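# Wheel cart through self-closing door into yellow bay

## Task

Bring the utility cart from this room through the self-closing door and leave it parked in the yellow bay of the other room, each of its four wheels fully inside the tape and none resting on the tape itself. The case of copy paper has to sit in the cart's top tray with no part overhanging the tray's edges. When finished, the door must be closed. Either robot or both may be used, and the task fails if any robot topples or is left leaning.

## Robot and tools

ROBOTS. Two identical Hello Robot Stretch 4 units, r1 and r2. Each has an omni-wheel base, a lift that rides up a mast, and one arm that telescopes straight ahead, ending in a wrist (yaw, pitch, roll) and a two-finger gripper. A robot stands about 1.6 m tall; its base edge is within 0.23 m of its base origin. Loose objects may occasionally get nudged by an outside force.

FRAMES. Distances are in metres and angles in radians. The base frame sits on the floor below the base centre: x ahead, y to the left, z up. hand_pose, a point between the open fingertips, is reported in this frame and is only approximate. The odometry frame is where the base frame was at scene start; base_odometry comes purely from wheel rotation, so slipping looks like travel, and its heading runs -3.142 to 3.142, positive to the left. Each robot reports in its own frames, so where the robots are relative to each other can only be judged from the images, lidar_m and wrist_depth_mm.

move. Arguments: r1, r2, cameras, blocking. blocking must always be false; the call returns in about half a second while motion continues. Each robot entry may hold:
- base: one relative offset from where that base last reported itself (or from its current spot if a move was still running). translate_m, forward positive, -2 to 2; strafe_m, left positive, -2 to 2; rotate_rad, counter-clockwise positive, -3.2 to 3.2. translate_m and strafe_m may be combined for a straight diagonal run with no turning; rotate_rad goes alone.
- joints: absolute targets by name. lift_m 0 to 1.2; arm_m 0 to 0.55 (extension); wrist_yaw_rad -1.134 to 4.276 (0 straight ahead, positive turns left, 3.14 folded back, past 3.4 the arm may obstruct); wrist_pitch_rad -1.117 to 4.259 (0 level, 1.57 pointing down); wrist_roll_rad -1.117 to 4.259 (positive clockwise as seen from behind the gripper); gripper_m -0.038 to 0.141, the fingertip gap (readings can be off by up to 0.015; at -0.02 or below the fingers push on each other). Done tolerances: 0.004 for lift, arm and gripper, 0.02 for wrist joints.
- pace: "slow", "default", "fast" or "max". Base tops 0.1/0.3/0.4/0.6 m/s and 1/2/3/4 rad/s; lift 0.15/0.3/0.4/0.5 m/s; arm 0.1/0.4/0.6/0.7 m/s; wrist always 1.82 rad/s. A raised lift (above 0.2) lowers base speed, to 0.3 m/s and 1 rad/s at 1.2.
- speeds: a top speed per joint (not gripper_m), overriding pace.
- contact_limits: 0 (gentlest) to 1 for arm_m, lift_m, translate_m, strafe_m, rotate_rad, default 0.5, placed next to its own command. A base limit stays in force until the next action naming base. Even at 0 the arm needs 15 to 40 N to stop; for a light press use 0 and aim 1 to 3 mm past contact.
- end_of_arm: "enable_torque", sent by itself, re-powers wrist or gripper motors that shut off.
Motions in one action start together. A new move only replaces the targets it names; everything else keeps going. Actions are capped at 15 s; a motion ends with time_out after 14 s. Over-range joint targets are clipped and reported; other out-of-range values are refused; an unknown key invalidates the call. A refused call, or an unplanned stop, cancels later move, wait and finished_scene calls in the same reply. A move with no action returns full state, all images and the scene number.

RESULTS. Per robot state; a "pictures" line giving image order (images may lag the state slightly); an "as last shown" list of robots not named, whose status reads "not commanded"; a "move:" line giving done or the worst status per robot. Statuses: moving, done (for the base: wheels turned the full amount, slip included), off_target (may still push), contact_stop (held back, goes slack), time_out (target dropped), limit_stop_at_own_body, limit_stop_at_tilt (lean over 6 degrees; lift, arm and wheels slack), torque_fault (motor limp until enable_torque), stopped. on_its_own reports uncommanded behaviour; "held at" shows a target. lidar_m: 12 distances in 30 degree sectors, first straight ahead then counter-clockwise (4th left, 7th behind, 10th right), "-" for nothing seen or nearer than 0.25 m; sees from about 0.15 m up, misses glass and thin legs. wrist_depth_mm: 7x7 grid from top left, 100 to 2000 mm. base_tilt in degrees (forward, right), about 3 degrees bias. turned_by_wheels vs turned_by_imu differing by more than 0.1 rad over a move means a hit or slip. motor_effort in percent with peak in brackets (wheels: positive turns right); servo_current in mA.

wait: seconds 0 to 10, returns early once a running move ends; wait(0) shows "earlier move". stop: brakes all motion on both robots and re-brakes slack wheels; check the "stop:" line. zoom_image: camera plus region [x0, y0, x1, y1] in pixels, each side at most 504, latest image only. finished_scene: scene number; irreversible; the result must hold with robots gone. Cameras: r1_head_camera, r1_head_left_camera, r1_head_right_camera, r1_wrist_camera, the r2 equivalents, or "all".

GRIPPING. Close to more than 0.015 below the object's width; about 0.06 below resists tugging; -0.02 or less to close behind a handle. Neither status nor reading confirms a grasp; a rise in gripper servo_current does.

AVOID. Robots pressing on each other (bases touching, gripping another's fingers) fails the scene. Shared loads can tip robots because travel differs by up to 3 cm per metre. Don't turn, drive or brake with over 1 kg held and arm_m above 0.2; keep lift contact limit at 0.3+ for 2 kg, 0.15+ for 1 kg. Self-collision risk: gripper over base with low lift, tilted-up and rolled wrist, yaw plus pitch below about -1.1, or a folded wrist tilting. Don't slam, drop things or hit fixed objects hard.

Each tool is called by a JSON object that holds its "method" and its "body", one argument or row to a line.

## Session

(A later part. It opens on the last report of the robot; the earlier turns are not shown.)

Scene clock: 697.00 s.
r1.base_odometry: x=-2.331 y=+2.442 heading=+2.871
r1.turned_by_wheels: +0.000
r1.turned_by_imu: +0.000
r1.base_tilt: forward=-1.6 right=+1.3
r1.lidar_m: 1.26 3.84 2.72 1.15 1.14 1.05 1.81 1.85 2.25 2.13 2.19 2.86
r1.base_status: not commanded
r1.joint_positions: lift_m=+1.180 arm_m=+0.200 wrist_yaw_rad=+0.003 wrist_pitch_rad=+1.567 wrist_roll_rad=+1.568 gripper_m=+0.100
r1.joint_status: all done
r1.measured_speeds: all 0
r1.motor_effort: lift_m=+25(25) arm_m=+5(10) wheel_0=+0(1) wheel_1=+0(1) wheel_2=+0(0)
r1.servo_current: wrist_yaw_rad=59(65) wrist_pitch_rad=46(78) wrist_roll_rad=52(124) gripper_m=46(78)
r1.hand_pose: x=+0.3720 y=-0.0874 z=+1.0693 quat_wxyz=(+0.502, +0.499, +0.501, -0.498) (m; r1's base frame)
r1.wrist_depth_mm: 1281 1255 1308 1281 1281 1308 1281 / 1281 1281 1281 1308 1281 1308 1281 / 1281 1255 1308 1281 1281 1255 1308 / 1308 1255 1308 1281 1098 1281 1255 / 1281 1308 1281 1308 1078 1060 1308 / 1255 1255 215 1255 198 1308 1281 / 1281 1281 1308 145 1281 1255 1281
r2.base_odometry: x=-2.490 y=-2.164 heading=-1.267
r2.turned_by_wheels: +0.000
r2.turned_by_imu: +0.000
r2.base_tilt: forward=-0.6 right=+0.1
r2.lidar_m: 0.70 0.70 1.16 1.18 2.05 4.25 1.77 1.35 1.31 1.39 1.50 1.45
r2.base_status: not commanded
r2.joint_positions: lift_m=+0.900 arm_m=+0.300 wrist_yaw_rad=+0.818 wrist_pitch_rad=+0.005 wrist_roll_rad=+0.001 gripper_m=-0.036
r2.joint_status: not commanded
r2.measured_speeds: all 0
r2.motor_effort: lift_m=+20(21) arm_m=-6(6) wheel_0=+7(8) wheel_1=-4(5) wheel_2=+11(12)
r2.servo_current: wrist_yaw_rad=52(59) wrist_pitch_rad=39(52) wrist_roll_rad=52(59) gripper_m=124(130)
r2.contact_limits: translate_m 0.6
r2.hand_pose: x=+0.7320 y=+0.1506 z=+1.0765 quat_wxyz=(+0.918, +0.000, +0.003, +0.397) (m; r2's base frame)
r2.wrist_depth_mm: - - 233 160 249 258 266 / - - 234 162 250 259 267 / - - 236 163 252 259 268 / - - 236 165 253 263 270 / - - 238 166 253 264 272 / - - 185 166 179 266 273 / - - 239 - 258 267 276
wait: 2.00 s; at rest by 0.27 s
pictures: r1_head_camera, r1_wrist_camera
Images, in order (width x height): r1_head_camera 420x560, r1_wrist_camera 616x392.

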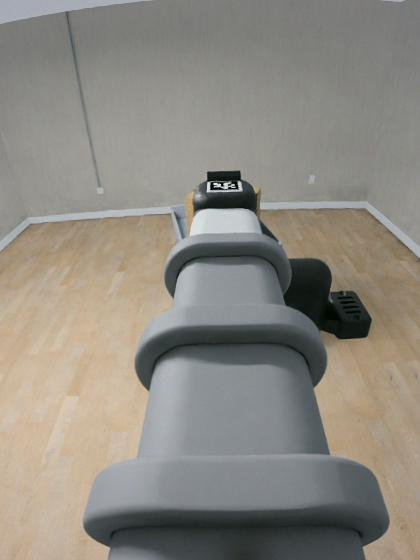

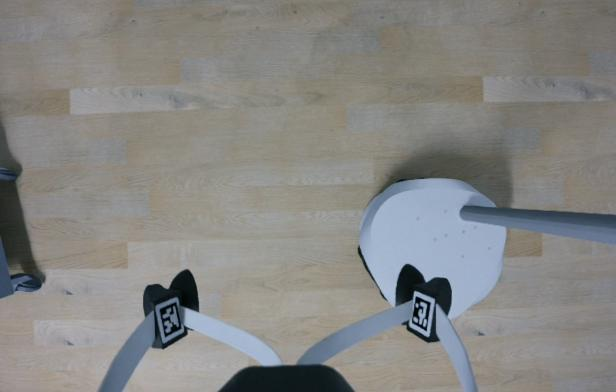

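{"method": "move", "body": {
  "blocking": false,
  "r1": {"base":{"translate_m":0.62,"strafe_m":0.03},"contact_limits":{"translate_m":0.2}}
}}

{"method": "wait", "body": {
  "seconds": 6,
  "cameras": ["r1_head_camera","r1_wrist_camera"]
}}

Scene clock: 705.03 s.
move: r1 moving
r1.base_odometry: x=-2.362 y=+2.449 heading=+2.871
r1.turned_by_wheels: +0.000
r1.turned_by_imu: +0.000
r1.base_tilt: forward=-1.6 right=+1.3
r1.lidar_m: 1.22 3.84 2.71 1.16 1.15 1.10 1.87 1.86 2.25 2.13 2.19 2.86
r1.base_status: translate_m moving; strafe_m moving
r1.joint_positions: lift_m=+1.180 arm_m=+0.200 wrist_yaw_rad=+0.003 wrist_pitch_rad=+1.568 wrist_roll_rad=+1.568 gripper_m=+0.100
r1.joint_status: not commanded
r1.measured_speeds: translate_m=+0.120 strafe_m=+0.005 rotate_rad=-0.004 lift_m=+0.000 arm_m=+0.000 wrist_yaw_rad=+0.000 wrist_pitch_rad=+0.000 wrist_roll_rad=+0.000
r1.motor_effort: lift_m=+25(25) arm_m=+5(5) wheel_0=+6(7) wheel_1=+7(7) wheel_2=-10(10)
r1.servo_current: wrist_yaw_rad=39(59) wrist_pitch_rad=46(52) wrist_roll_rad=33(72) gripper_m=39(46)
r1.contact_limits: translate_m 0.2
r1.hand_pose: x=+0.3720 y=-0.0874 z=+1.0693 quat_wxyz=(+0.502, +0.499, +0.501, -0.498) (m; r1's base frame)
r1.wrist_depth_mm: 1308 1281 1255 1281 1281 1281 1281 / 1281 1308 1308 1281 1281 1281 1281 / 1281 1281 1308 1281 1281 1255 1308 / 1281 1281 1281 1308 1078 1308 1308 / 1281 1255 1281 1281 1060 1060 1281 / 1308 1308 216 1308 198 1281 1255 / 1281 1281 1308 145 1255 1281 1281
r2: as last shown
r2.base_tilt: forward=-0.7 right=+0.1
r2.lidar_m: 0.69 0.72 1.15 1.17 2.04 4.29 1.78 1.32 1.29 1.40 1.48 1.44
r2.motor_effort: lift_m=+21(21) arm_m=-6(6) wheel_0=+7(8) wheel_1=-4(4) wheel_2=+11(11)
r2.servo_current: wrist_yaw_rad=52(52) wrist_pitch_rad=46(46) wrist_roll_rad=52(52) gripper_m=124(124)
r2.contact_limits: translate_m 0.6
r2.wrist_depth_mm: - - 234 161 249 258 266 / - - 235 162 251 258 267 / - - 236 163 252 260 267 / - - 237 164 253 263 271 / - - 239 166 254 264 272 / - - 184 166 179 267 273 / - - 239 - 259 267 276
pictures: none

Scene clock: 708.10 s.
earlier move: r1 done
r1.base_odometry: x=-2.937 y=+2.578 heading=+2.872
r1.turned_by_wheels: +0.000
r1.turned_by_imu: +0.000
r1.base_tilt: forward=-1.6 right=+1.3
r1.lidar_m: 0.65 3.44 2.73 2.59 1.40 1.55 2.38 2.54 2.25 2.13 2.21 0.72
r1.base_status: done
r1.joint_positions: lift_m=+1.180 arm_m=+0.200 wrist_yaw_rad=+0.003 wrist_pitch_rad=+1.568 wrist_roll_rad=+1.568 gripper_m=+0.100
r1.joint_status: not commanded
r1.measured_speeds: all 0
r1.motor_effort: lift_m=+25(25) arm_m=+5(5) wheel_0=+3(7) wheel_1=+1(9) wheel_2=+0(10)
r1.servo_current: wrist_yaw_rad=39(78) wrist_pitch_rad=33(52) wrist_roll_rad=46(78) gripper_m=39(46)
r1.contact_limits: translate_m 0.2
r1.hand_pose: x=+0.3720 y=-0.0874 z=+1.0693 quat_wxyz=(+0.502, +0.499, +0.501, -0.498) (m; r1's base frame)
r1.wrist_depth_mm: 1255 1255 1255 1281 1281 1281 1281 / 1281 1281 1281 1281 1255 1281 1308 / 508 1281 1255 1281 1281 1255 1281 / 492 - 1308 1281 1078 1281 1308 / 480 - 1281 1255 1078 1078 1281 / 462 190 215 1281 198 1255 1308 / 477 1281 1281 145 1281 1281 1281
r2.base_odometry: x=-2.490 y=-2.164 heading=-1.267
r2.turned_by_wheels: +0.000
r2.turned_by_imu: +0.000
r2.base_tilt: forward=-0.7 right=+0.1
r2.lidar_m: 0.69 0.72 3.42 1.42 2.04 4.27 1.78 1.31 1.30 1.39 1.49 1.46
r2.base_status: not commanded
r2.joint_positions: lift_m=+0.900 arm_m=+0.300 wrist_yaw_rad=+0.818 wrist_pitch_rad=+0.005 wrist_roll_rad=+0.001 gripper_m=-0.036
r2.joint_status: not commanded
r2.measured_speeds: all 0
r2.motor_effort: lift_m=+21(21) arm_m=-5(6) wheel_0=+7(8) wheel_1=-4(5) wheel_2=+11(12)
r2.servo_current: wrist_yaw_rad=52(59) wrist_pitch_rad=46(52) wrist_roll_rad=39(65) gripper_m=124(137)
r2.contact_limits: translate_m 0.6
r2.hand_pose: x=+0.7320 y=+0.1506 z=+1.0765 quat_wxyz=(+0.918, +0.000, +0.003, +0.397) (m; r2's base frame)
r2.wrist_depth_mm: - - 232 160 248 257 266 / - - 234 162 250 258 266 / - - 236 163 251 262 267 / - - 237 164 253 263 271 / - - 238 166 255 263 273 / - - 185 165 179 266 272 / - - 239 - 259 268 276
wait: 3.07 of 6 s (r1 has come to rest)
pictures: r1_head_camera, r1_wrist_camera
Images, in order (width x height): r1_head_camera 420x560, r1_wrist_camera 616x392.

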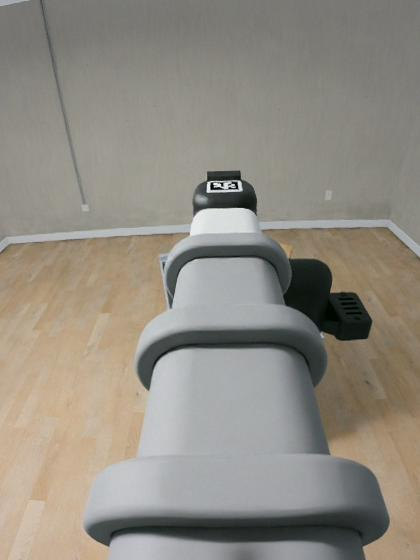

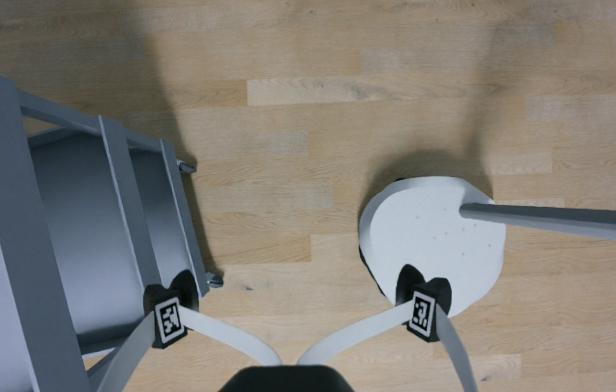

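{"method": "move", "body": {
  "blocking": false,
  "r1": {"base":{"translate_m":0.16},"contact_limits":{"translate_m":0.2},"joints":{"arm_m":0.4,"wrist_roll_rad":1.39}}
}}

{"method": "wait", "body": {
  "seconds": 3,
  "cameras": ["r1_wrist_camera"]
}}

Scene clock: 723.00 s.
move: r1 moving
r1.base_odometry: x=-2.967 y=+2.587 heading=+2.872
r1.turned_by_wheels: +0.000
r1.turned_by_imu: +0.000
r1.base_tilt: forward=-1.6 right=+1.3
r1.lidar_m: 0.62 3.41 2.72 2.57 1.43 1.53 2.41 2.59 2.25 2.14 2.21 0.72
r1.base_status: translate_m moving
r1.joint_positions: lift_m=+1.180 arm_m=+0.251 wrist_yaw_rad=+0.002 wrist_pitch_rad=+1.568 wrist_roll_rad=+1.392 gripper_m=+0.100
r1.joint_status: arm_m moving; wrist_roll_rad moving
r1.measured_speeds: translate_m=+0.122 strafe_m=+0.000 rotate_rad=-0.002 lift_m=+0.000 arm_m=+0.195 wrist_yaw_rad=+0.000 wrist_pitch_rad=+0.000 wrist_roll_rad=-0.003
r1.motor_effort: lift_m=+25(25) arm_m=+4(7) wheel_0=+6(7) wheel_1=+4(7) wheel_2=-8(9)
r1.servo_current: wrist_yaw_rad=72(72) wrist_pitch_rad=46(52) wrist_roll_rad=72(85) gripper_m=46(46)
r1.contact_limits: translate_m 0.2
r1.hand_pose: x=+0.4225 y=-0.0874 z=+1.0693 quat_wxyz=(+0.544, +0.453, +0.542, -0.452) (m; r1's base frame)
r1.wrist_depth_mm: 480 1255 1255 1308 1255 1281 1281 / 492 1281 1255 1281 1255 1308 1281 / 466 - 1308 1281 1281 1255 1281 / 455 - 1308 1281 1308 1281 1281 / 484 - 1281 1281 1078 1078 1281 / 496 469 215 1281 198 1336 1308 / 492 484 1281 145 1308 1281 1308
r2: as last shown
r2.base_tilt: forward=-0.6 right=+0.0
r2.lidar_m: 0.68 0.69 3.44 1.45 2.02 4.30 1.80 1.32 1.29 1.40 1.51 1.42
r2.motor_effort: lift_m=+21(21) arm_m=-6(6) wheel_0=+7(8) wheel_1=-4(5) wheel_2=+11(12)
r2.servo_current: wrist_yaw_rad=39(59) wrist_pitch_rad=39(46) wrist_roll_rad=46(65) gripper_m=124(130)
r2.contact_limits: translate_m 0.6
r2.wrist_depth_mm: - - 232 161 250 257 266 / - - 235 162 250 259 266 / - - 236 163 252 260 268 / - - 236 164 253 263 271 / - - 239 165 255 264 272 / - - 184 166 178 267 274 / - - 240 - 259 267 276
pictures: none

Scene clock: 724.40 s.
earlier move: r1 done
r1.base_odometry: x=-3.091 y=+2.621 heading=+2.872
r1.turned_by_wheels: +0.000
r1.turned_by_imu: +0.000
r1.base_tilt: forward=-1.6 right=+1.3
r1.lidar_m: 0.51 3.26 2.73 2.59 1.49 1.56 2.45 2.68 2.25 2.13 2.20 0.60
r1.base_status: done
r1.joint_positions: lift_m=+1.180 arm_m=+0.400 wrist_yaw_rad=+0.002 wrist_pitch_rad=+1.572 wrist_roll_rad=+1.392 gripper_m=+0.100
r1.joint_status: all done
r1.measured_speeds: all 0
r1.motor_effort: lift_m=+24(25) arm_m=+6(8) wheel_0=+3(8) wheel_1=+2(7) wheel_2=-1(9)
r1.servo_current: wrist_yaw_rad=59(72) wrist_pitch_rad=46(52) wrist_roll_rad=46(85) gripper_m=39(52)
r1.contact_limits: translate_m 0.2
r1.hand_pose: x=+0.5707 y=-0.0874 z=+1.0694 quat_wxyz=(+0.543, +0.452, +0.543, -0.453) (m; r1's base frame)
r1.wrist_depth_mm: 1281 1255 1308 1281 1281 1281 1281 / 215 488 496 1281 1281 1308 1308 / 214 217 500 1281 1281 1281 1281 / 216 216 281 1281 1281 1308 1336 / 215 217 413 1255 1308 1078 1281 / 216 216 215 1308 198 1098 1308 / 217 216 496 145 1281 1281 1308
r2.base_odometry: x=-2.490 y=-2.164 heading=-1.267
r2.turned_by_wheels: +0.000
r2.turned_by_imu: +0.000
r2.base_tilt: forward=-0.6 right=+0.1
r2.lidar_m: 0.68 0.70 3.45 1.53 2.02 4.32 1.77 1.35 1.30 1.39 1.50 1.44
r2.base_status: not commanded
r2.joint_positions: lift_m=+0.900 arm_m=+0.300 wrist_yaw_rad=+0.818 wrist_pitch_rad=+0.005 wrist_roll_rad=+0.001 gripper_m=-0.036
r2.joint_status: not commanded
r2.measured_speeds: all 0
r2.motor_effort: lift_m=+21(21) arm_m=-6(6) wheel_0=+7(8) wheel_1=-5(5) wheel_2=+11(12)
r2.servo_current: wrist_yaw_rad=46(59) wrist_pitch_rad=39(52) wrist_roll_rad=52(65) gripper_m=130(130)
r2.contact_limits: translate_m 0.6
r2.hand_pose: x=+0.7320 y=+0.1506 z=+1.0765 quat_wxyz=(+0.918, +0.000, +0.003, +0.397) (m; r2's base frame)
r2.wrist_depth_mm: - - 233 161 249 257 266 / - - 233 162 250 259 266 / - - 235 163 251 260 268 / - - 236 164 253 260 270 / - - 238 165 254 264 273 / - - 184 166 179 266 273 / - - 239 - 258 267 276
wait: 1.40 of 3 s (r1 has come to rest)
pictures: r1_wrist_camera
Images, in order (width x height): r1_wrist_camera 616x392.

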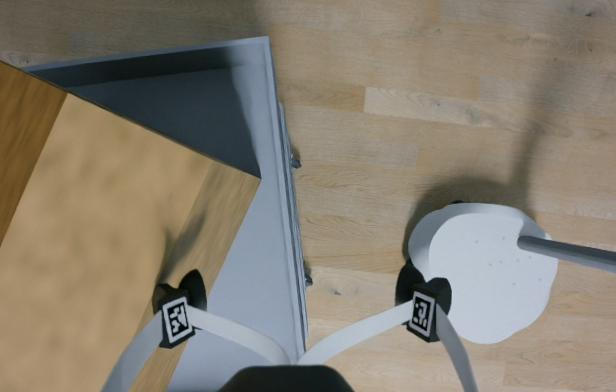

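{"method": "move", "body": {
  "blocking": false,
  "r1": {"joints":{"wrist_roll_rad":1.28,"gripper_m":0.055,"lift_m":1.13}}
}}

{"method": "wait", "body": {
  "seconds": 1.5
}}

{"method": "wait", "body": {
  "seconds": 0.2,
  "cameras": ["r1_wrist_camera"]
}}

Scene clock: 738.17 s.
move: r1 moving
r1.base_odometry: x=-3.091 y=+2.621 heading=+2.872
r1.turned_by_wheels: +0.000
r1.turned_by_imu: +0.000
r1.base_tilt: forward=-1.6 right=+1.3
r1.lidar_m: 0.51 3.27 2.72 2.60 1.51 1.54 2.43 2.70 2.24 2.10 2.18 0.58
r1.base_status: not commanded
r1.joint_positions: lift_m=+1.145 arm_m=+0.400 wrist_yaw_rad=+0.002 wrist_pitch_rad=+1.572 wrist_roll_rad=+1.282 gripper_m=+0.084
r1.joint_status: lift_m moving; wrist_roll_rad moving; gripper_m moving
r1.measured_speeds: translate_m=+0.000 strafe_m=+0.000 rotate_rad=+0.000 lift_m=-0.099 arm_m=+0.000 wrist_yaw_rad=+0.000 wrist_pitch_rad=+0.000 wrist_roll_rad=+0.000
r1.motor_effort: lift_m=+11(23) arm_m=+5(5) wheel_0=+3(4) wheel_1=+3(3) wheel_2=-1(1)
r1.servo_current: wrist_yaw_rad=46(65) wrist_pitch_rad=39(46) wrist_roll_rad=52(72) gripper_m=91(91)
r1.contact_limits: translate_m 0.2
r1.hand_pose: x=+0.5707 y=-0.0874 z=+1.0351 quat_wxyz=(+0.567, +0.422, +0.567, -0.423) (m; r1's base frame)
r1.wrist_depth_mm: 1255 439 455 1229 1229 1229 1255 / 186 462 466 1255 1229 1255 1255 / 186 187 462 1255 1255 1255 1281 / 186 187 283 1255 1281 1255 1255 / 187 187 462 1229 1255 1060 1281 / 187 190 214 1255 198 1060 1281 / 186 199 462 144 1255 1281 1281
r2: as last shown
r2.base_tilt: forward=-0.7 right=+0.1
r2.lidar_m: 0.70 0.70 3.45 1.52 1.98 4.31 1.78 1.34 1.29 1.38 1.47 1.46
r2.motor_effort: lift_m=+20(21) arm_m=-5(6) wheel_0=+7(8) wheel_1=-4(4) wheel_2=+11(11)
r2.servo_current: wrist_yaw_rad=52(59) wrist_pitch_rad=46(52) wrist_roll_rad=46(52) gripper_m=124(124)
r2.contact_limits: translate_m 0.6
r2.wrist_depth_mm: - - 233 161 248 257 266 / - - 235 162 250 258 265 / - - 235 163 251 259 268 / - - 236 163 252 263 270 / - - 238 166 254 265 272 / - - 185 166 179 266 273 / - - 240 - 259 267 274
pictures: none

Scene clock: 739.00 s.
earlier move: r1 done
r1.base_odometry: x=-3.091 y=+2.621 heading=+2.872
r1.turned_by_wheels: +0.000
r1.turned_by_imu: +0.000
r1.base_tilt: forward=-1.6 right=+1.3
r1.lidar_m: 0.51 3.30 2.75 2.58 1.52 1.54 2.42 2.70 2.24 2.11 2.18 0.60
r1.base_status: not commanded
r1.joint_positions: lift_m=+1.131 arm_m=+0.400 wrist_yaw_rad=+0.002 wrist_pitch_rad=+1.572 wrist_roll_rad=+1.282 gripper_m=+0.055
r1.joint_status: all done
r1.measured_speeds: all 0
r1.motor_effort: lift_m=+12(23) arm_m=+5(5) wheel_0=+3(4) wheel_1=+3(3) wheel_2=-1(2)
r1.servo_current: wrist_yaw_rad=39(65) wrist_pitch_rad=46(46) wrist_roll_rad=65(72) gripper_m=46(98)
r1.contact_limits: translate_m 0.2
r1.hand_pose: x=+0.5707 y=-0.0874 z=+1.0203 quat_wxyz=(+0.567, +0.422, +0.567, -0.423) (m; r1's base frame)
r1.wrist_depth_mm: 375 413 421 1255 1229 1229 1255 / 167 442 442 1229 1205 1308 1229 / 167 169 445 1255 1255 1205 1229 / 168 168 283 1229 1255 1229 1255 / 168 169 413 1205 1205 1025 1255 / 167 212 193 1205 188 1042 1281 / 168 198 442 143 1255 1025 1229
r2.base_odometry: x=-2.490 y=-2.164 heading=-1.267
r2.turned_by_wheels: +0.000
r2.turned_by_imu: +0.000
r2.base_tilt: forward=-0.7 right=+0.0
r2.lidar_m: 0.68 0.69 3.43 1.53 1.98 4.33 1.76 1.36 1.30 1.37 1.49 1.45
r2.base_status: not commanded
r2.joint_positions: lift_m=+0.900 arm_m=+0.300 wrist_yaw_rad=+0.818 wrist_pitch_rad=+0.005 wrist_roll_rad=+0.001 gripper_m=-0.036
r2.joint_status: not commanded
r2.measured_speeds: all 0
r2.motor_effort: lift_m=+20(21) arm_m=-5(6) wheel_0=+7(8) wheel_1=-4(5) wheel_2=+11(11)
r2.servo_current: wrist_yaw_rad=46(59) wrist_pitch_rad=46(52) wrist_roll_rad=52(52) gripper_m=117(130)
r2.contact_limits: translate_m 0.6
r2.hand_pose: x=+0.7320 y=+0.1506 z=+1.0765 quat_wxyz=(+0.918, +0.000, +0.003, +0.397) (m; r2's base frame)
r2.wrist_depth_mm: - - 233 160 248 256 265 / - - 235 162 250 259 267 / - - 236 163 252 259 267 / - - 236 164 253 263 270 / - - 238 165 254 264 272 / - - 185 166 179 267 274 / - - 241 - 258 267 276
wait: 0.83 of 1.5 s (r1 has come to rest)
pictures: none

Scene clock: 739.20 s.
r1.base_odometry: x=-3.091 y=+2.621 heading=+2.872
r1.turned_by_wheels: +0.000
r1.turned_by_imu: +0.000
r1.base_tilt: forward=-1.6 right=+1.3
r1.lidar_m: 0.52 3.29 2.74 2.60 1.51 1.55 2.43 2.69 2.25 2.10 2.18 0.60
r1.base_status: not commanded
r1.joint_positions: lift_m=+1.131 arm_m=+0.400 wrist_yaw_rad=+0.002 wrist_pitch_rad=+1.572 wrist_roll_rad=+1.282 gripper_m=+0.055
r1.joint_status: all done
r1.measured_speeds: all 0
r1.motor_effort: lift_m=+12(23) arm_m=+5(5) wheel_0=+3(4) wheel_1=+2(3) wheel_2=-2(2)
r1.servo_current: wrist_yaw_rad=59(65) wrist_pitch_rad=46(46) wrist_roll_rad=33(72) gripper_m=52(98)
r1.contact_limits: translate_m 0.2
r1.hand_pose: x=+0.5707 y=-0.0874 z=+1.0203 quat_wxyz=(+0.567, +0.422, +0.567, -0.423) (m; r1's base frame)
r1.wrist_depth_mm: 375 418 421 1229 1229 1229 1281 / 168 442 445 1229 1229 1229 1229 / 167 168 445 1255 1229 1205 1255 / 168 168 282 1229 1205 1255 1281 / 168 169 410 1255 1281 1042 1255 / 168 212 193 1205 188 1025 1255 / 168 198 445 143 1205 1042 1229
r2.base_odometry: x=-2.490 y=-2.164 heading=-1.267
r2.turned_by_wheels: +0.000
r2.turned_by_imu: +0.000
r2.base_tilt: forward=-0.6 right=+0.0
r2.lidar_m: 0.67 0.69 3.42 1.54 1.99 4.30 1.76 1.34 1.31 1.40 1.49 1.44
r2.base_status: not commanded
r2.joint_positions: lift_m=+0.900 arm_m=+0.300 wrist_yaw_rad=+0.818 wrist_pitch_rad=+0.005 wrist_roll_rad=+0.001 gripper_m=-0.036
r2.joint_status: not commanded
r2.measured_speeds: all 0
r2.motor_effort: lift_m=+20(21) arm_m=-6(6) wheel_0=+8(8) wheel_1=-4(5) wheel_2=+11(11)
r2.servo_current: wrist_yaw_rad=46(59) wrist_pitch_rad=46(52) wrist_roll_rad=52(52) gripper_m=124(130)
r2.contact_limits: translate_m 0.6
r2.hand_pose: x=+0.7320 y=+0.1506 z=+1.0765 quat_wxyz=(+0.918, +0.000, +0.003, +0.397) (m; r2's base frame)
r2.wrist_depth_mm: - - 233 160 249 257 266 / - - 235 162 251 258 267 / - - 236 163 252 260 267 / - - 237 164 253 263 270 / - - 238 166 254 263 272 / - - 185 166 179 266 273 / - - 241 - 260 267 276
wait: 0.20 s; no rest
pictures: r1_wrist_camera
Images, in order (width x height): r1_wrist_camera 616x392.

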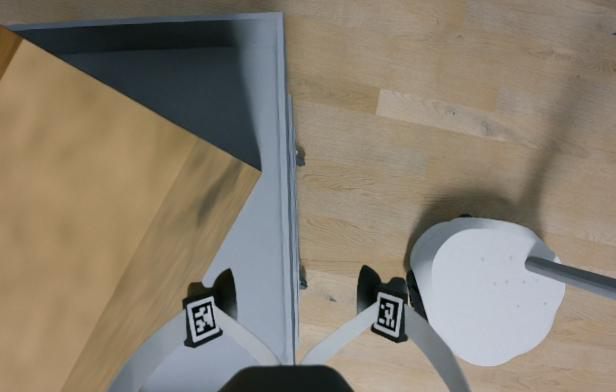

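{"method": "move", "body": {
  "blocking": false,
  "r1": {"joints":{"gripper_m":0.08,"arm_m":0.415,"lift_m":1.0}}
}}

{"method": "wait", "body": {
  "seconds": 1.5
}}

{"method": "wait", "body": {
  "seconds": 0.2,
  "cameras": ["r1_wrist_camera"]
}}

Scene clock: 749.83 s.
move: r1 moving
r1.base_odometry: x=-3.091 y=+2.621 heading=+2.872
r1.turned_by_wheels: +0.000
r1.turned_by_imu: +0.000
r1.base_tilt: forward=-1.6 right=+1.2
r1.lidar_m: 0.51 3.29 2.74 2.59 1.50 1.52 2.43 2.68 2.24 2.11 2.20 0.58
r1.base_status: not commanded
r1.joint_positions: lift_m=+1.093 arm_m=+0.415 wrist_yaw_rad=+0.002 wrist_pitch_rad=+1.572 wrist_roll_rad=+1.282 gripper_m=+0.072
r1.joint_status: lift_m moving; arm_m moving; gripper_m moving
r1.measured_speeds: translate_m=+0.000 strafe_m=+0.000 rotate_rad=+0.000 lift_m=-0.146 arm_m=+0.000 wrist_yaw_rad=+0.000 wrist_pitch_rad=+0.000 wrist_roll_rad=-0.002
r1.motor_effort: lift_m=+10(14) arm_m=+7(7) wheel_0=+3(4) wheel_1=+2(3) wheel_2=-1(2)
r1.servo_current: wrist_yaw_rad=59(59) wrist_pitch_rad=46(46) wrist_roll_rad=46(59) gripper_m=72(72)
r1.contact_limits: translate_m 0.2
r1.hand_pose: x=+0.5857 y=-0.0874 z=+0.9824 quat_wxyz=(+0.567, +0.422, +0.567, -0.422) (m; r1's base frame)
r1.wrist_depth_mm: 135 392 392 410 1205 1205 1205 / 135 135 413 410 1182 1229 1205 / 135 135 136 410 1229 1205 1229 / 135 135 199 410 1229 1182 1205 / 135 135 293 413 1229 991 1205 / 135 158 196 413 190 991 1025 / 135 152 413 143 1205 1008 1255
r2: as last shown
r2.base_tilt: forward=-0.6 right=+0.1
r2.lidar_m: 0.68 0.68 3.45 1.53 1.99 4.31 1.74 1.35 1.29 1.39 1.48 1.44
r2.motor_effort: lift_m=+21(21) arm_m=-6(6) wheel_0=+7(8) wheel_1=-4(4) wheel_2=+11(11)
r2.servo_current: wrist_yaw_rad=46(59) wrist_pitch_rad=39(52) wrist_roll_rad=46(46) gripper_m=124(130)
r2.contact_limits: translate_m 0.6
r2.wrist_depth_mm: - - 232 160 249 258 265 / - - 235 162 250 259 266 / - - 236 163 252 260 268 / - - 236 164 253 264 270 / - - 239 165 254 264 271 / - - 185 165 179 266 274 / - - 240 - 259 268 276
pictures: none

Scene clock: 750.93 s.
earlier move: r1 done
r1.base_odometry: x=-3.091 y=+2.621 heading=+2.872
r1.turned_by_wheels: +0.000
r1.turned_by_imu: +0.000
r1.base_tilt: forward=-1.6 right=+1.3
r1.lidar_m: 0.50 3.29 2.75 2.59 1.53 1.53 2.44 2.71 2.24 2.11 2.19 0.61
r1.base_status: not commanded
r1.joint_positions: lift_m=+1.001 arm_m=+0.415 wrist_yaw_rad=+0.002 wrist_pitch_rad=+1.572 wrist_roll_rad=+1.282 gripper_m=+0.080
r1.joint_status: all done
r1.measured_speeds: all 0
r1.motor_effort: lift_m=+12(14) arm_m=+5(7) wheel_0=+3(4) wheel_1=+3(3) wheel_2=-1(2)
r1.servo_current: wrist_yaw_rad=52(59) wrist_pitch_rad=39(52) wrist_roll_rad=39(72) gripper_m=46(72)
r1.contact_limits: translate_m 0.2
r1.hand_pose: x=+0.5857 y=-0.0874 z=+0.8904 quat_wxyz=(+0.567, +0.422, +0.567, -0.422) (m; r1's base frame)
r1.wrist_depth_mm: - - 315 317 1098 1138 1118 / - - 315 315 1138 1118 1118 / - - 143 317 1118 1118 1118 / - 117 202 315 1118 1078 1118 / - 138 315 319 1098 891 917 / - 157 211 319 195 891 904 / 119 159 317 143 1098 904 904
r2.base_odometry: x=-2.490 y=-2.164 heading=-1.267
r2.turned_by_wheels: +0.000
r2.turned_by_imu: +0.000
r2.base_tilt: forward=-0.6 right=+0.0
r2.lidar_m: 0.70 0.71 3.42 1.53 2.00 4.32 1.76 1.31 1.29 1.40 1.48 1.44
r2.base_status: not commanded
r2.joint_positions: lift_m=+0.900 arm_m=+0.300 wrist_yaw_rad=+0.818 wrist_pitch_rad=+0.005 wrist_roll_rad=+0.001 gripper_m=-0.036
r2.joint_status: not commanded
r2.measured_speeds: all 0
r2.motor_effort: lift_m=+20(21) arm_m=-5(6) wheel_0=+7(8) wheel_1=-4(5) wheel_2=+11(12)
r2.servo_current: wrist_yaw_rad=46(59) wrist_pitch_rad=39(52) wrist_roll_rad=59(59) gripper_m=124(130)
r2.contact_limits: translate_m 0.6
r2.hand_pose: x=+0.7320 y=+0.1506 z=+1.0765 quat_wxyz=(+0.918, +0.000, +0.003, +0.397) (m; r2's base frame)
r2.wrist_depth_mm: - - 232 160 250 257 265 / - - 235 161 250 258 267 / - - 236 163 252 260 268 / - - 237 164 253 264 271 / - - 238 166 254 264 273 / - - 185 166 179 266 273 / - - 240 - 259 268 274
wait: 1.10 of 1.5 s (r1 has come to rest)
pictures: none

Scene clock: 751.13 s.
r1.base_odometry: x=-3.091 y=+2.621 heading=+2.872
r1.turned_by_wheels: +0.000
r1.turned_by_imu: +0.000
r1.base_tilt: forward=-1.6 right=+1.3
r1.lidar_m: 0.50 3.28 2.75 2.58 1.49 1.55 2.44 2.72 2.25 2.10 2.19 0.62
r1.base_status: not commanded
r1.joint_positions: lift_m=+1.001 arm_m=+0.415 wrist_yaw_rad=+0.002 wrist_pitch_rad=+1.572 wrist_roll_rad=+1.282 gripper_m=+0.080
r1.joint_status: all done
r1.measured_speeds: all 0
r1.motor_effort: lift_m=+12(14) arm_m=+5(7) wheel_0=+4(4) wheel_1=+3(3) wheel_2=-1(2)
r1.servo_current: wrist_yaw_rad=46(59) wrist_pitch_rad=52(52) wrist_roll_rad=39(72) gripper_m=39(72)
r1.contact_limits: translate_m 0.2
r1.hand_pose: x=+0.5857 y=-0.0874 z=+0.8904 quat_wxyz=(+0.567, +0.422, +0.567, -0.422) (m; r1's base frame)
r1.wrist_depth_mm: - - 315 315 1138 1118 1118 / - - 317 319 1098 1118 1138 / - - 143 317 1098 1098 1138 / - 117 203 319 1118 1118 1118 / - 138 317 317 1118 904 904 / - 156 211 317 195 891 904 / 119 158 315 144 1118 917 917
r2.base_odometry: x=-2.490 y=-2.164 heading=-1.267
r2.turned_by_wheels: +0.000
r2.turned_by_imu: +0.000
r2.base_tilt: forward=-0.6 right=+0.0
r2.lidar_m: 0.69 0.72 3.44 1.53 1.99 4.27 1.77 1.35 1.28 1.41 1.48 1.43
r2.base_status: not commanded
r2.joint_positions: lift_m=+0.900 arm_m=+0.300 wrist_yaw_rad=+0.818 wrist_pitch_rad=+0.005 wrist_roll_rad=+0.001 gripper_m=-0.036
r2.joint_status: not commanded
r2.measured_speeds: all 0
r2.motor_effort: lift_m=+20(21) arm_m=-6(6) wheel_0=+7(8) wheel_1=-4(5) wheel_2=+11(12)
r2.servo_current: wrist_yaw_rad=52(59) wrist_pitch_rad=46(52) wrist_roll_rad=39(59) gripper_m=124(130)
r2.contact_limits: translate_m 0.6
r2.hand_pose: x=+0.7320 y=+0.1506 z=+1.0765 quat_wxyz=(+0.918, +0.000, +0.003, +0.397) (m; r2's base frame)
r2.wrist_depth_mm: - - 232 160 249 257 266 / - - 235 162 250 259 267 / - - 236 163 252 259 268 / - - 237 164 253 263 271 / - - 238 166 254 263 271 / - - 185 166 179 267 274 / - - 239 - 259 267 276
wait: 0.20 s; no rest
pictures: r1_wrist_camera
Images, in order (width x height): r1_wrist_camera 616x392.

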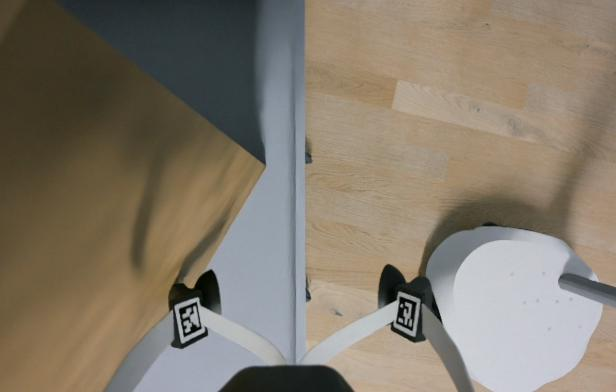

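{"method": "move", "body": {
  "blocking": false,
  "r1": {"joints":{"gripper_m":0.06,"lift_m":0.93},"pace":"slow","contact_limits":{"lift_m":0.1}}
}}

{"method": "wait", "body": {
  "seconds": 1.5
}}

{"method": "wait", "body": {
  "seconds": 0.2,
  "cameras": ["r1_wrist_camera","r1_head_camera"]
}}

Scene clock: 758.97 s.
move: r1 moving
r1.base_odometry: x=-3.091 y=+2.621 heading=+2.872
r1.turned_by_wheels: +0.000
r1.turned_by_imu: +0.000
r1.base_tilt: forward=-1.6 right=+1.2
r1.lidar_m: 0.51 3.30 2.74 2.57 1.50 1.53 2.47 2.70 2.26 2.14 2.17 0.60
r1.base_status: not commanded
r1.joint_positions: lift_m=+0.975 arm_m=+0.415 wrist_yaw_rad=+0.002 wrist_pitch_rad=+1.572 wrist_roll_rad=+1.282 gripper_m=+0.071
r1.joint_status: lift_m moving; gripper_m moving
r1.measured_speeds: translate_m=+0.000 strafe_m=+0.000 rotate_rad=+0.000 lift_m=-0.097 arm_m=+0.000 wrist_yaw_rad=+0.000 wrist_pitch_rad=+0.000 wrist_roll_rad=+0.000
r1.motor_effort: lift_m=+12(13) arm_m=+5(5) wheel_0=+4(4) wheel_1=+2(3) wheel_2=-1(2)
r1.servo_current: wrist_yaw_rad=33(59) wrist_pitch_rad=39(46) wrist_roll_rad=39(65) gripper_m=59(72)
r1.contact_limits: lift_m 0.1; translate_m 0.2
r1.hand_pose: x=+0.5857 y=-0.0874 z=+0.8651 quat_wxyz=(+0.567, +0.422, +0.567, -0.422) (m; r1's base frame)
r1.wrist_depth_mm: - - 294 293 1078 1098 1078 / - - 293 294 1078 1098 1098 / - - 149 294 1078 1078 1078 / - 115 201 293 1078 1078 1098 / - 136 293 293 1078 891 878 / - 154 211 293 191 878 891 / 118 146 293 143 1098 866 904
r2: as last shown
r2.lidar_m: 0.68 0.67 3.44 1.53 2.01 4.28 1.78 1.31 1.29 1.40 1.50 1.45
r2.motor_effort: lift_m=+21(21) arm_m=-6(6) wheel_0=+7(7) wheel_1=-4(4) wheel_2=+11(11)
r2.servo_current: wrist_yaw_rad=46(52) wrist_pitch_rad=52(52) wrist_roll_rad=46(59) gripper_m=124(130)
r2.contact_limits: translate_m 0.6
r2.wrist_depth_mm: - - 233 160 249 258 266 / - - 234 162 249 259 266 / - - 236 163 252 260 270 / - - 236 164 252 263 271 / - - 237 166 254 264 271 / - - 184 166 179 266 273 / - - 241 - 259 266 277
pictures: none

Scene clock: 759.93 s.
earlier move: r1 done
r1.base_odometry: x=-3.091 y=+2.621 heading=+2.872
r1.turned_by_wheels: +0.000
r1.turned_by_imu: +0.000
r1.base_tilt: forward=-1.6 right=+1.3
r1.lidar_m: 0.51 3.30 2.74 2.59 1.53 1.56 2.47 2.72 2.24 2.11 2.19 0.62
r1.base_status: not commanded
r1.joint_positions: lift_m=+0.931 arm_m=+0.415 wrist_yaw_rad=+0.001 wrist_pitch_rad=+1.571 wrist_roll_rad=+1.282 gripper_m=+0.060
r1.joint_status: all done
r1.measured_speeds: all 0
r1.motor_effort: lift_m=+12(13) arm_m=+5(5) wheel_0=+2(4) wheel_1=+2(3) wheel_2=-2(2)
r1.servo_current: wrist_yaw_rad=46(59) wrist_pitch_rad=39(52) wrist_roll_rad=59(65) gripper_m=46(78)
r1.contact_limits: lift_m 0.1; translate_m 0.2
r1.hand_pose: x=+0.5857 y=-0.0874 z=+0.8204 quat_wxyz=(+0.567, +0.423, +0.567, -0.423) (m; r1's base frame)
r1.wrist_depth_mm: - - 246 1042 1025 1025 1042 / - - 246 1060 1008 1042 1060 / - - 161 247 1042 1042 1042 / - 120 224 247 1060 1008 1060 / - 144 247 247 1042 878 831 / - 169 210 248 188 842 842 / 118 154 248 143 1042 831 842
r2.base_odometry: x=-2.490 y=-2.164 heading=-1.267
r2.turned_by_wheels: +0.000
r2.turned_by_imu: +0.000
r2.base_tilt: forward=-0.7 right=+0.0
r2.lidar_m: 0.68 0.69 3.45 1.55 2.00 4.28 1.80 1.33 1.30 1.39 1.49 1.45
r2.base_status: not commanded
r2.joint_positions: lift_m=+0.900 arm_m=+0.300 wrist_yaw_rad=+0.818 wrist_pitch_rad=+0.005 wrist_roll_rad=+0.001 gripper_m=-0.036
r2.joint_status: not commanded
r2.measured_speeds: all 0
r2.motor_effort: lift_m=+21(21) arm_m=-6(6) wheel_0=+7(8) wheel_1=-4(4) wheel_2=+11(12)
r2.servo_current: wrist_yaw_rad=39(59) wrist_pitch_rad=33(52) wrist_roll_rad=52(65) gripper_m=117(130)
r2.contact_limits: translate_m 0.6
r2.hand_pose: x=+0.7320 y=+0.1506 z=+1.0765 quat_wxyz=(+0.918, +0.000, +0.003, +0.397) (m; r2's base frame)
r2.wrist_depth_mm: - - 233 160 249 258 265 / - - 235 162 251 259 267 / - - 236 163 252 260 267 / - - 236 164 252 263 271 / - - 238 165 255 264 272 / - - 185 166 179 265 274 / - - 240 - 258 268 277
wait: 0.97 of 1.5 s (r1 has come to rest)
pictures: none

Scene clock: 760.13 s.
r1.base_odometry: x=-3.091 y=+2.621 heading=+2.872
r1.turned_by_wheels: +0.000
r1.turned_by_imu: +0.000
r1.base_tilt: forward=-1.6 right=+1.3
r1.lidar_m: 0.52 3.29 2.74 2.60 1.53 1.52 2.45 2.69 2.26 2.10 2.17 0.62
r1.base_status: not commanded
r1.joint_positions: lift_m=+0.931 arm_m=+0.415 wrist_yaw_rad=+0.001 wrist_pitch_rad=+1.571 wrist_roll_rad=+1.282 gripper_m=+0.060
r1.joint_status: all done
r1.measured_speeds: all 0
r1.motor_effort: lift_m=+12(13) arm_m=+5(5) wheel_0=+3(4) wheel_1=+2(3) wheel_2=-2(2)
r1.servo_current: wrist_yaw_rad=39(59) wrist_pitch_rad=39(52) wrist_roll_rad=46(65) gripper_m=46(78)
r1.contact_limits: lift_m 0.1; translate_m 0.2
r1.hand_pose: x=+0.5857 y=-0.0874 z=+0.8204 quat_wxyz=(+0.567, +0.423, +0.567, -0.423) (m; r1's base frame)
r1.wrist_depth_mm: - - 246 1025 1042 1042 1042 / - - 247 1025 1042 1042 1042 / - - 161 247 1060 1025 1042 / - 121 224 248 1042 1042 1042 / - 144 247 247 1042 878 842 / - 169 210 248 187 842 831 / 122 153 247 143 1025 831 820
r2.base_odometry: x=-2.490 y=-2.164 heading=-1.267
r2.turned_by_wheels: +0.000
r2.turned_by_imu: +0.000
r2.base_tilt: forward=-0.6 right=+0.1
r2.lidar_m: 0.66 0.69 3.44 1.53 2.02 4.28 1.78 1.33 1.27 1.41 1.44 1.44
r2.base_status: not commanded
r2.joint_positions: lift_m=+0.900 arm_m=+0.300 wrist_yaw_rad=+0.818 wrist_pitch_rad=+0.005 wrist_roll_rad=+0.001 gripper_m=-0.036
r2.joint_status: not commanded
r2.measured_speeds: all 0
r2.motor_effort: lift_m=+21(21) arm_m=-5(6) wheel_0=+7(8) wheel_1=-4(4) wheel_2=+11(12)
r2.servo_current: wrist_yaw_rad=46(59) wrist_pitch_rad=46(52) wrist_roll_rad=52(65) gripper_m=124(130)
r2.contact_limits: translate_m 0.6
r2.hand_pose: x=+0.7320 y=+0.1506 z=+1.0765 quat_wxyz=(+0.918, +0.000, +0.003, +0.397) (m; r2's base frame)
r2.wrist_depth_mm: - - 232 161 249 258 266 / - - 234 162 250 258 267 / - - 236 163 252 260 268 / - - 237 164 253 260 270 / - - 238 165 255 265 271 / - - 185 166 179 268 274 / - - 239 - 259 268 276
wait: 0.20 s; no rest
pictures: r1_head_camera, r1_wrist_camera
Images, in order (width x height): r1_head_camera 420x560, r1_wrist_camera 616x392.

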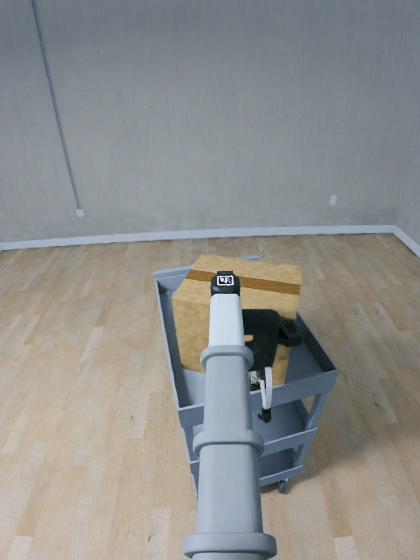

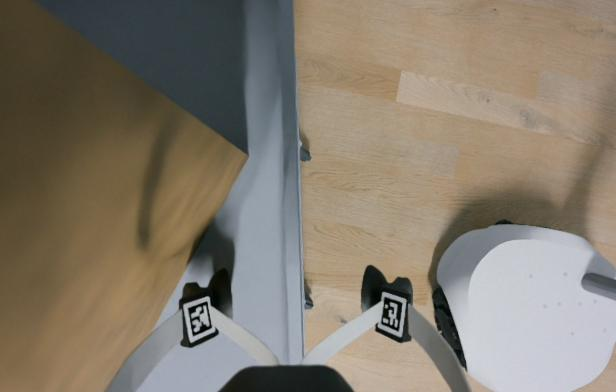

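{"method": "move", "body": {
  "blocking": false,
  "r1": {"joints":{"lift_m":0.908},"pace":"slow","contact_limits":{"lift_m":0.05}}
}}

{"method": "wait", "body": {
  "seconds": 1
}}

{"method": "move", "body": {
  "blocking": false,
  "r1": {"joints":{"gripper_m":-0.038}}
}}

{"method": "wait", "body": {
  "seconds": 1.5
}}

{"method": "wait", "body": {
  "seconds": 0.5,
  "cameras": ["r1_wrist_camera","r1_head_camera"]
}}

Scene clock: 767.07 s.
move: r1 moving
r1.base_odometry: x=-3.091 y=+2.621 heading=+2.872
r1.turned_by_wheels: +0.000
r1.turned_by_imu: +0.000
r1.base_tilt: forward=-1.6 right=+1.2
r1.lidar_m: 0.50 3.27 2.75 2.59 1.52 1.55 2.45 2.69 2.25 2.12 2.18 0.58
r1.base_status: not commanded
r1.joint_positions: lift_m=+0.912 arm_m=+0.415 wrist_yaw_rad=+0.001 wrist_pitch_rad=+1.570 wrist_roll_rad=+1.282 gripper_m=+0.060
r1.joint_status: lift_m moving
r1.measured_speeds: translate_m=+0.000 strafe_m=+0.000 rotate_rad=+0.000 lift_m=-0.034 arm_m=+0.000 wrist_yaw_rad=+0.000 wrist_pitch_rad=-0.008 wrist_roll_rad=+0.000
r1.motor_effort: lift_m=+3(14) arm_m=+5(5) wheel_0=+2(3) wheel_1=+2(3) wheel_2=-1(2)
r1.servo_current: wrist_yaw_rad=33(59) wrist_pitch_rad=46(46) wrist_roll_rad=46(59) gripper_m=46(52)
r1.contact_limits: lift_m 0.05; translate_m 0.2
r1.hand_pose: x=+0.5860 y=-0.0874 z=+0.8016 quat_wxyz=(+0.567, +0.423, +0.567, -0.423) (m; r1's base frame)
r1.wrist_depth_mm: - - 236 236 1008 1008 1025 / - - 236 236 1025 1008 1025 / - - 153 236 1025 1008 1025 / - 115 197 235 1025 1008 1025 / - 131 236 235 1042 891 809 / - 152 229 236 188 809 820 / 113 151 236 143 1008 809 809
r2: as last shown
r2.base_tilt: forward=-0.7 right=+0.0
r2.lidar_m: 0.69 0.70 3.43 1.54 2.01 4.28 1.76 1.35 1.30 1.39 1.50 1.44
r2.servo_current: wrist_yaw_rad=33(59) wrist_pitch_rad=46(52) wrist_roll_rad=52(59) gripper_m=130(130)
r2.contact_limits: translate_m 0.6
r2.wrist_depth_mm: - - 234 161 248 258 266 / - - 234 163 250 258 266 / - - 236 163 253 260 268 / - - 236 164 252 262 268 / - - 238 165 255 263 272 / - - 185 166 179 266 273 / - - 240 - 259 267 276
pictures: none

Scene clock: 767.60 s.
earlier move: r1 contact_stop
r1.base_odometry: x=-3.091 y=+2.621 heading=+2.872
r1.turned_by_wheels: +0.000
r1.turned_by_imu: +0.000
r1.base_tilt: forward=-1.6 right=+1.3
r1.lidar_m: 0.50 3.28 2.74 2.61 1.52 1.54 2.45 2.69 2.25 2.12 2.19 0.60
r1.base_status: not commanded
r1.joint_positions: lift_m=+0.920 arm_m=+0.415 wrist_yaw_rad=+0.001 wrist_pitch_rad=+1.570 wrist_roll_rad=+1.282 gripper_m=+0.060
r1.joint_status: lift_m contact_stop (moved -0.010 of -0.023)
r1.measured_speeds: all 0
r1.on_its_own: lift_m is slack since a contact_stop (your +0.908 is given up)
r1.motor_effort: lift_m=+19(19) arm_m=+5(5) wheel_0=+2(3) wheel_1=+2(3) wheel_2=-1(2)
r1.servo_current: wrist_yaw_rad=33(65) wrist_pitch_rad=46(46) wrist_roll_rad=59(59) gripper_m=39(52)
r1.contact_limits: lift_m 0.05; translate_m 0.2
r1.hand_pose: x=+0.5862 y=-0.0874 z=+0.8102 quat_wxyz=(+0.567, +0.423, +0.567, -0.422) (m; r1's base frame)
r1.wrist_depth_mm: - - 240 240 1025 1042 1042 / - - 240 241 1025 1042 1025 / - - 166 240 1008 1025 1042 / - 118 202 241 1042 1025 1025 / - 141 240 240 1025 891 820 / - 156 206 241 189 820 809 / 116 148 239 139 1025 809 831
r2.base_odometry: x=-2.490 y=-2.164 heading=-1.267
r2.turned_by_wheels: +0.000
r2.turned_by_imu: +0.000
r2.base_tilt: forward=-0.7 right=+0.0
r2.lidar_m: 0.70 0.69 3.44 1.53 2.03 4.30 1.77 1.34 1.29 1.39 1.48 1.44
r2.base_status: not commanded
r2.joint_positions: lift_m=+0.900 arm_m=+0.300 wrist_yaw_rad=+0.818 wrist_pitch_rad=+0.005 wrist_roll_rad=+0.001 gripper_m=-0.036
r2.joint_status: not commanded
r2.measured_speeds: all 0
r2.motor_effort: lift_m=+21(21) arm_m=-6(6) wheel_0=+7(8) wheel_1=-4(5) wheel_2=+11(12)
r2.servo_current: wrist_yaw_rad=52(59) wrist_pitch_rad=46(52) wrist_roll_rad=39(59) gripper_m=124(130)
r2.contact_limits: translate_m 0.6
r2.hand_pose: x=+0.7320 y=+0.1506 z=+1.0765 quat_wxyz=(+0.918, +0.000, +0.003, +0.397) (m; r2's base frame)
r2.wrist_depth_mm: - - 234 161 250 257 266 / - - 234 162 249 259 266 / - - 236 163 252 262 267 / - - 236 164 252 262 271 / - - 239 166 254 263 272 / - - 184 165 179 267 273 / - - 239 - 258 268 276
wait: 0.53 of 1 s (r1 has come to rest)
pictures: none

not run: a stop that you did not command came earlier in this reply.

not run: a stop that you did not command came earlier in this reply.

not run: a stop that you did not command came earlier in this reply.

{"method": "move", "body": {
  "blocking": false,
  "r1": {"joints":{"gripper_m":-0.038,"lift_m":0.918}}
}}

{"method": "wait", "body": {
  "seconds": 1.5
}}

{"method": "wait", "body": {
  "seconds": 0.5,
  "cameras": ["r1_wrist_camera"]
}}

Scene clock: 772.20 s.
move: r1 moving
r1.base_odometry: x=-3.091 y=+2.621 heading=+2.872
r1.turned_by_wheels: +0.000
r1.turned_by_imu: +0.000
r1.base_tilt: forward=-1.6 right=+1.3
r1.lidar_m: 0.50 3.26 2.73 2.58 1.52 1.56 2.45 2.68 2.24 2.13 2.17 0.63
r1.base_status: not commanded
r1.joint_positions: lift_m=+0.919 arm_m=+0.415 wrist_yaw_rad=+0.001 wrist_pitch_rad=+1.568 wrist_roll_rad=+1.282 gripper_m=+0.041
r1.joint_status: gripper_m moving; the others done
r1.measured_speeds: translate_m=+0.000 strafe_m=+0.000 rotate_rad=+0.000 lift_m=+0.000 arm_m=+0.000 wrist_yaw_rad=+0.000 wrist_pitch_rad=-0.018 wrist_roll_rad=+0.000
r1.motor_effort: lift_m=+7(19) arm_m=+5(5) wheel_0=+3(3) wheel_1=+3(3) wheel_2=-2(2)
r1.servo_current: wrist_yaw_rad=46(65) wrist_pitch_rad=39(46) wrist_roll_rad=39(59) gripper_m=111(111)
r1.contact_limits: translate_m 0.2
r1.hand_pose: x=+0.5867 y=-0.0874 z=+0.8088 quat_wxyz=(+0.568, +0.423, +0.566, -0.422) (m; r1's base frame)
r1.wrist_depth_mm: - - 240 240 1025 1025 1025 / - - 239 239 1025 1025 1025 / - - 144 239 1008 1042 1025 / - 119 209 239 1008 1025 1025 / - 136 240 240 1025 891 820 / - 149 208 240 192 820 820 / 116 151 239 144 1008 809 798
r2: as last shown
r2.base_tilt: forward=-0.6 right=+0.0
r2.lidar_m: 0.71 0.69 3.43 1.52 2.02 4.30 1.78 1.35 1.29 1.38 1.50 1.45
r2.motor_effort: lift_m=+21(21) arm_m=-5(6) wheel_0=+8(8) wheel_1=-4(5) wheel_2=+12(12)
r2.servo_current: wrist_yaw_rad=52(59) wrist_pitch_rad=46(52) wrist_roll_rad=46(59) gripper_m=124(130)
r2.contact_limits: translate_m 0.6
r2.wrist_depth_mm: - - 234 160 249 258 266 / - - 235 162 250 257 266 / - - 236 163 252 260 268 / - - 236 164 253 262 271 / - - 238 165 254 263 271 / - - 184 166 179 268 273 / - - 239 - 258 268 277
pictures: none

Scene clock: 773.37 s.
earlier move: r1 done
r1.base_odometry: x=-3.091 y=+2.621 heading=+2.872
r1.turned_by_wheels: +0.000
r1.turned_by_imu: +0.000
r1.base_tilt: forward=-1.6 right=+1.2
r1.lidar_m: 0.51 3.28 2.72 2.61 1.52 1.51 2.44 2.68 2.26 2.11 2.20 0.60
r1.base_status: not commanded
r1.joint_positions: lift_m=+0.918 arm_m=+0.415 wrist_yaw_rad=+0.001 wrist_pitch_rad=+1.568 wrist_roll_rad=+1.282 gripper_m=-0.037
r1.joint_status: all done
r1.measured_speeds: all 0
r1.motor_effort: lift_m=+15(19) arm_m=+5(5) wheel_0=+2(3) wheel_1=+2(3) wheel_2=-1(2)
r1.servo_current: wrist_yaw_rad=26(78) wrist_pitch_rad=39(52) wrist_roll_rad=39(65) gripper_m=85(143)
r1.contact_limits: translate_m 0.2
r1.hand_pose: x=+0.5867 y=-0.0874 z=+0.8081 quat_wxyz=(+0.568, +0.423, +0.566, -0.422) (m; r1's base frame)
r1.wrist_depth_mm: - - 233 233 1025 1008 1025 / - - 233 232 1025 1008 1042 / - - 161 234 1008 1025 1025 / - 120 224 233 1042 1042 1042 / - 144 234 234 1025 854 809 / - 170 187 188 181 820 809 / 118 144 233 164 1042 820 809
r2.base_odometry: x=-2.490 y=-2.164 heading=-1.267
r2.turned_by_wheels: +0.000
r2.turned_by_imu: +0.000
r2.base_tilt: forward=-0.6 right=+0.1
r2.lidar_m: 0.67 0.69 3.42 1.53 2.03 4.27 1.78 1.33 1.30 1.36 1.48 1.45
r2.base_status: not commanded
r2.joint_positions: lift_m=+0.900 arm_m=+0.300 wrist_yaw_rad=+0.818 wrist_pitch_rad=+0.005 wrist_roll_rad=+0.001 gripper_m=-0.036
r2.joint_status: not commanded
r2.measured_speeds: all 0
r2.motor_effort: lift_m=+21(21) arm_m=-5(6) wheel_0=+7(8) wheel_1=-4(5) wheel_2=+11(12)
r2.servo_current: wrist_yaw_rad=46(59) wrist_pitch_rad=52(52) wrist_roll_rad=46(59) gripper_m=124(130)
r2.contact_limits: translate_m 0.6
r2.hand_pose: x=+0.7320 y=+0.1506 z=+1.0765 quat_wxyz=(+0.918, +0.000, +0.003, +0.397) (m; r2's base frame)
r2.wrist_depth_mm: - - 233 160 250 257 265 / - - 234 161 250 259 267 / - - 236 163 252 260 268 / - - 236 164 252 262 271 / - - 237 166 253 264 271 / - - 185 166 178 267 273 / - - 239 - 258 268 276
wait: 1.17 of 1.5 s (r1 has come to rest)
pictures: none

Scene clock: 773.87 s.
r1.base_odometry: x=-3.091 y=+2.621 heading=+2.872
r1.turned_by_wheels: +0.000
r1.turned_by_imu: +0.000
r1.base_tilt: forward=-1.6 right=+1.3
r1.lidar_m: 0.50 3.30 2.72 2.58 1.52 1.54 2.44 2.69 2.24 2.11 2.18 0.61
r1.base_status: not commanded
r1.joint_positions: lift_m=+0.918 arm_m=+0.415 wrist_yaw_rad=+0.001 wrist_pitch_rad=+1.568 wrist_roll_rad=+1.282 gripper_m=-0.037
r1.joint_status: all done
r1.measured_speeds: all 0
r1.motor_effort: lift_m=+15(19) arm_m=+5(5) wheel_0=+2(3) wheel_1=+2(3) wheel_2=-1(2)
r1.servo_current: wrist_yaw_rad=59(78) wrist_pitch_rad=46(52) wrist_roll_rad=46(65) gripper_m=78(143)
r1.contact_limits: translate_m 0.2
r1.hand_pose: x=+0.5867 y=-0.0874 z=+0.8081 quat_wxyz=(+0.568, +0.423, +0.566, -0.422) (m; r1's base frame)
r1.wrist_depth_mm: - - 231 234 1008 1042 1042 / - - 233 234 1060 1042 1025 / - - 161 232 1008 1025 1008 / - 120 223 233 1042 1042 1025 / - 144 233 233 1008 866 820 / - 170 187 196 181 820 820 / 118 143 233 164 1025 820 809
r2.base_odometry: x=-2.490 y=-2.164 heading=-1.267
r2.turned_by_wheels: +0.000
r2.turned_by_imu: +0.000
r2.base_tilt: forward=-0.6 right=+0.1
r2.lidar_m: 0.70 0.68 3.43 1.52 2.03 4.32 1.76 1.35 1.31 1.39 1.49 1.45
r2.base_status: not commanded
r2.joint_positions: lift_m=+0.900 arm_m=+0.300 wrist_yaw_rad=+0.818 wrist_pitch_rad=+0.005 wrist_roll_rad=+0.001 gripper_m=-0.036
r2.joint_status: not commanded
r2.measured_speeds: all 0
r2.motor_effort: lift_m=+20(21) arm_m=-6(6) wheel_0=+7(8) wheel_1=-4(5) wheel_2=+11(12)
r2.servo_current: wrist_yaw_rad=46(59) wrist_pitch_rad=46(52) wrist_roll_rad=52(59) gripper_m=117(130)
r2.contact_limits: translate_m 0.6
r2.hand_pose: x=+0.7320 y=+0.1506 z=+1.0765 quat_wxyz=(+0.918, +0.000, +0.003, +0.397) (m; r2's base frame)
r2.wrist_depth_mm: - - 232 160 249 258 265 / - - 235 162 250 257 267 / - - 236 163 252 260 268 / - - 237 164 253 263 270 / - - 239 166 255 264 271 / - - 185 166 179 267 273 / - - 239 - 259 266 274
wait: 0.50 s; at rest by 0.27 s
pictures: r1_wrist_camera
Images, in order (width x height): r1_wrist_camera 616x392.

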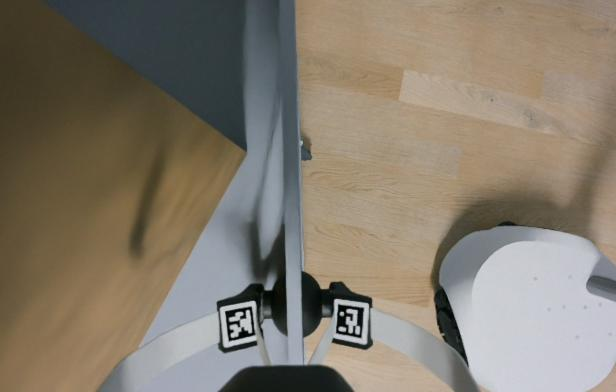

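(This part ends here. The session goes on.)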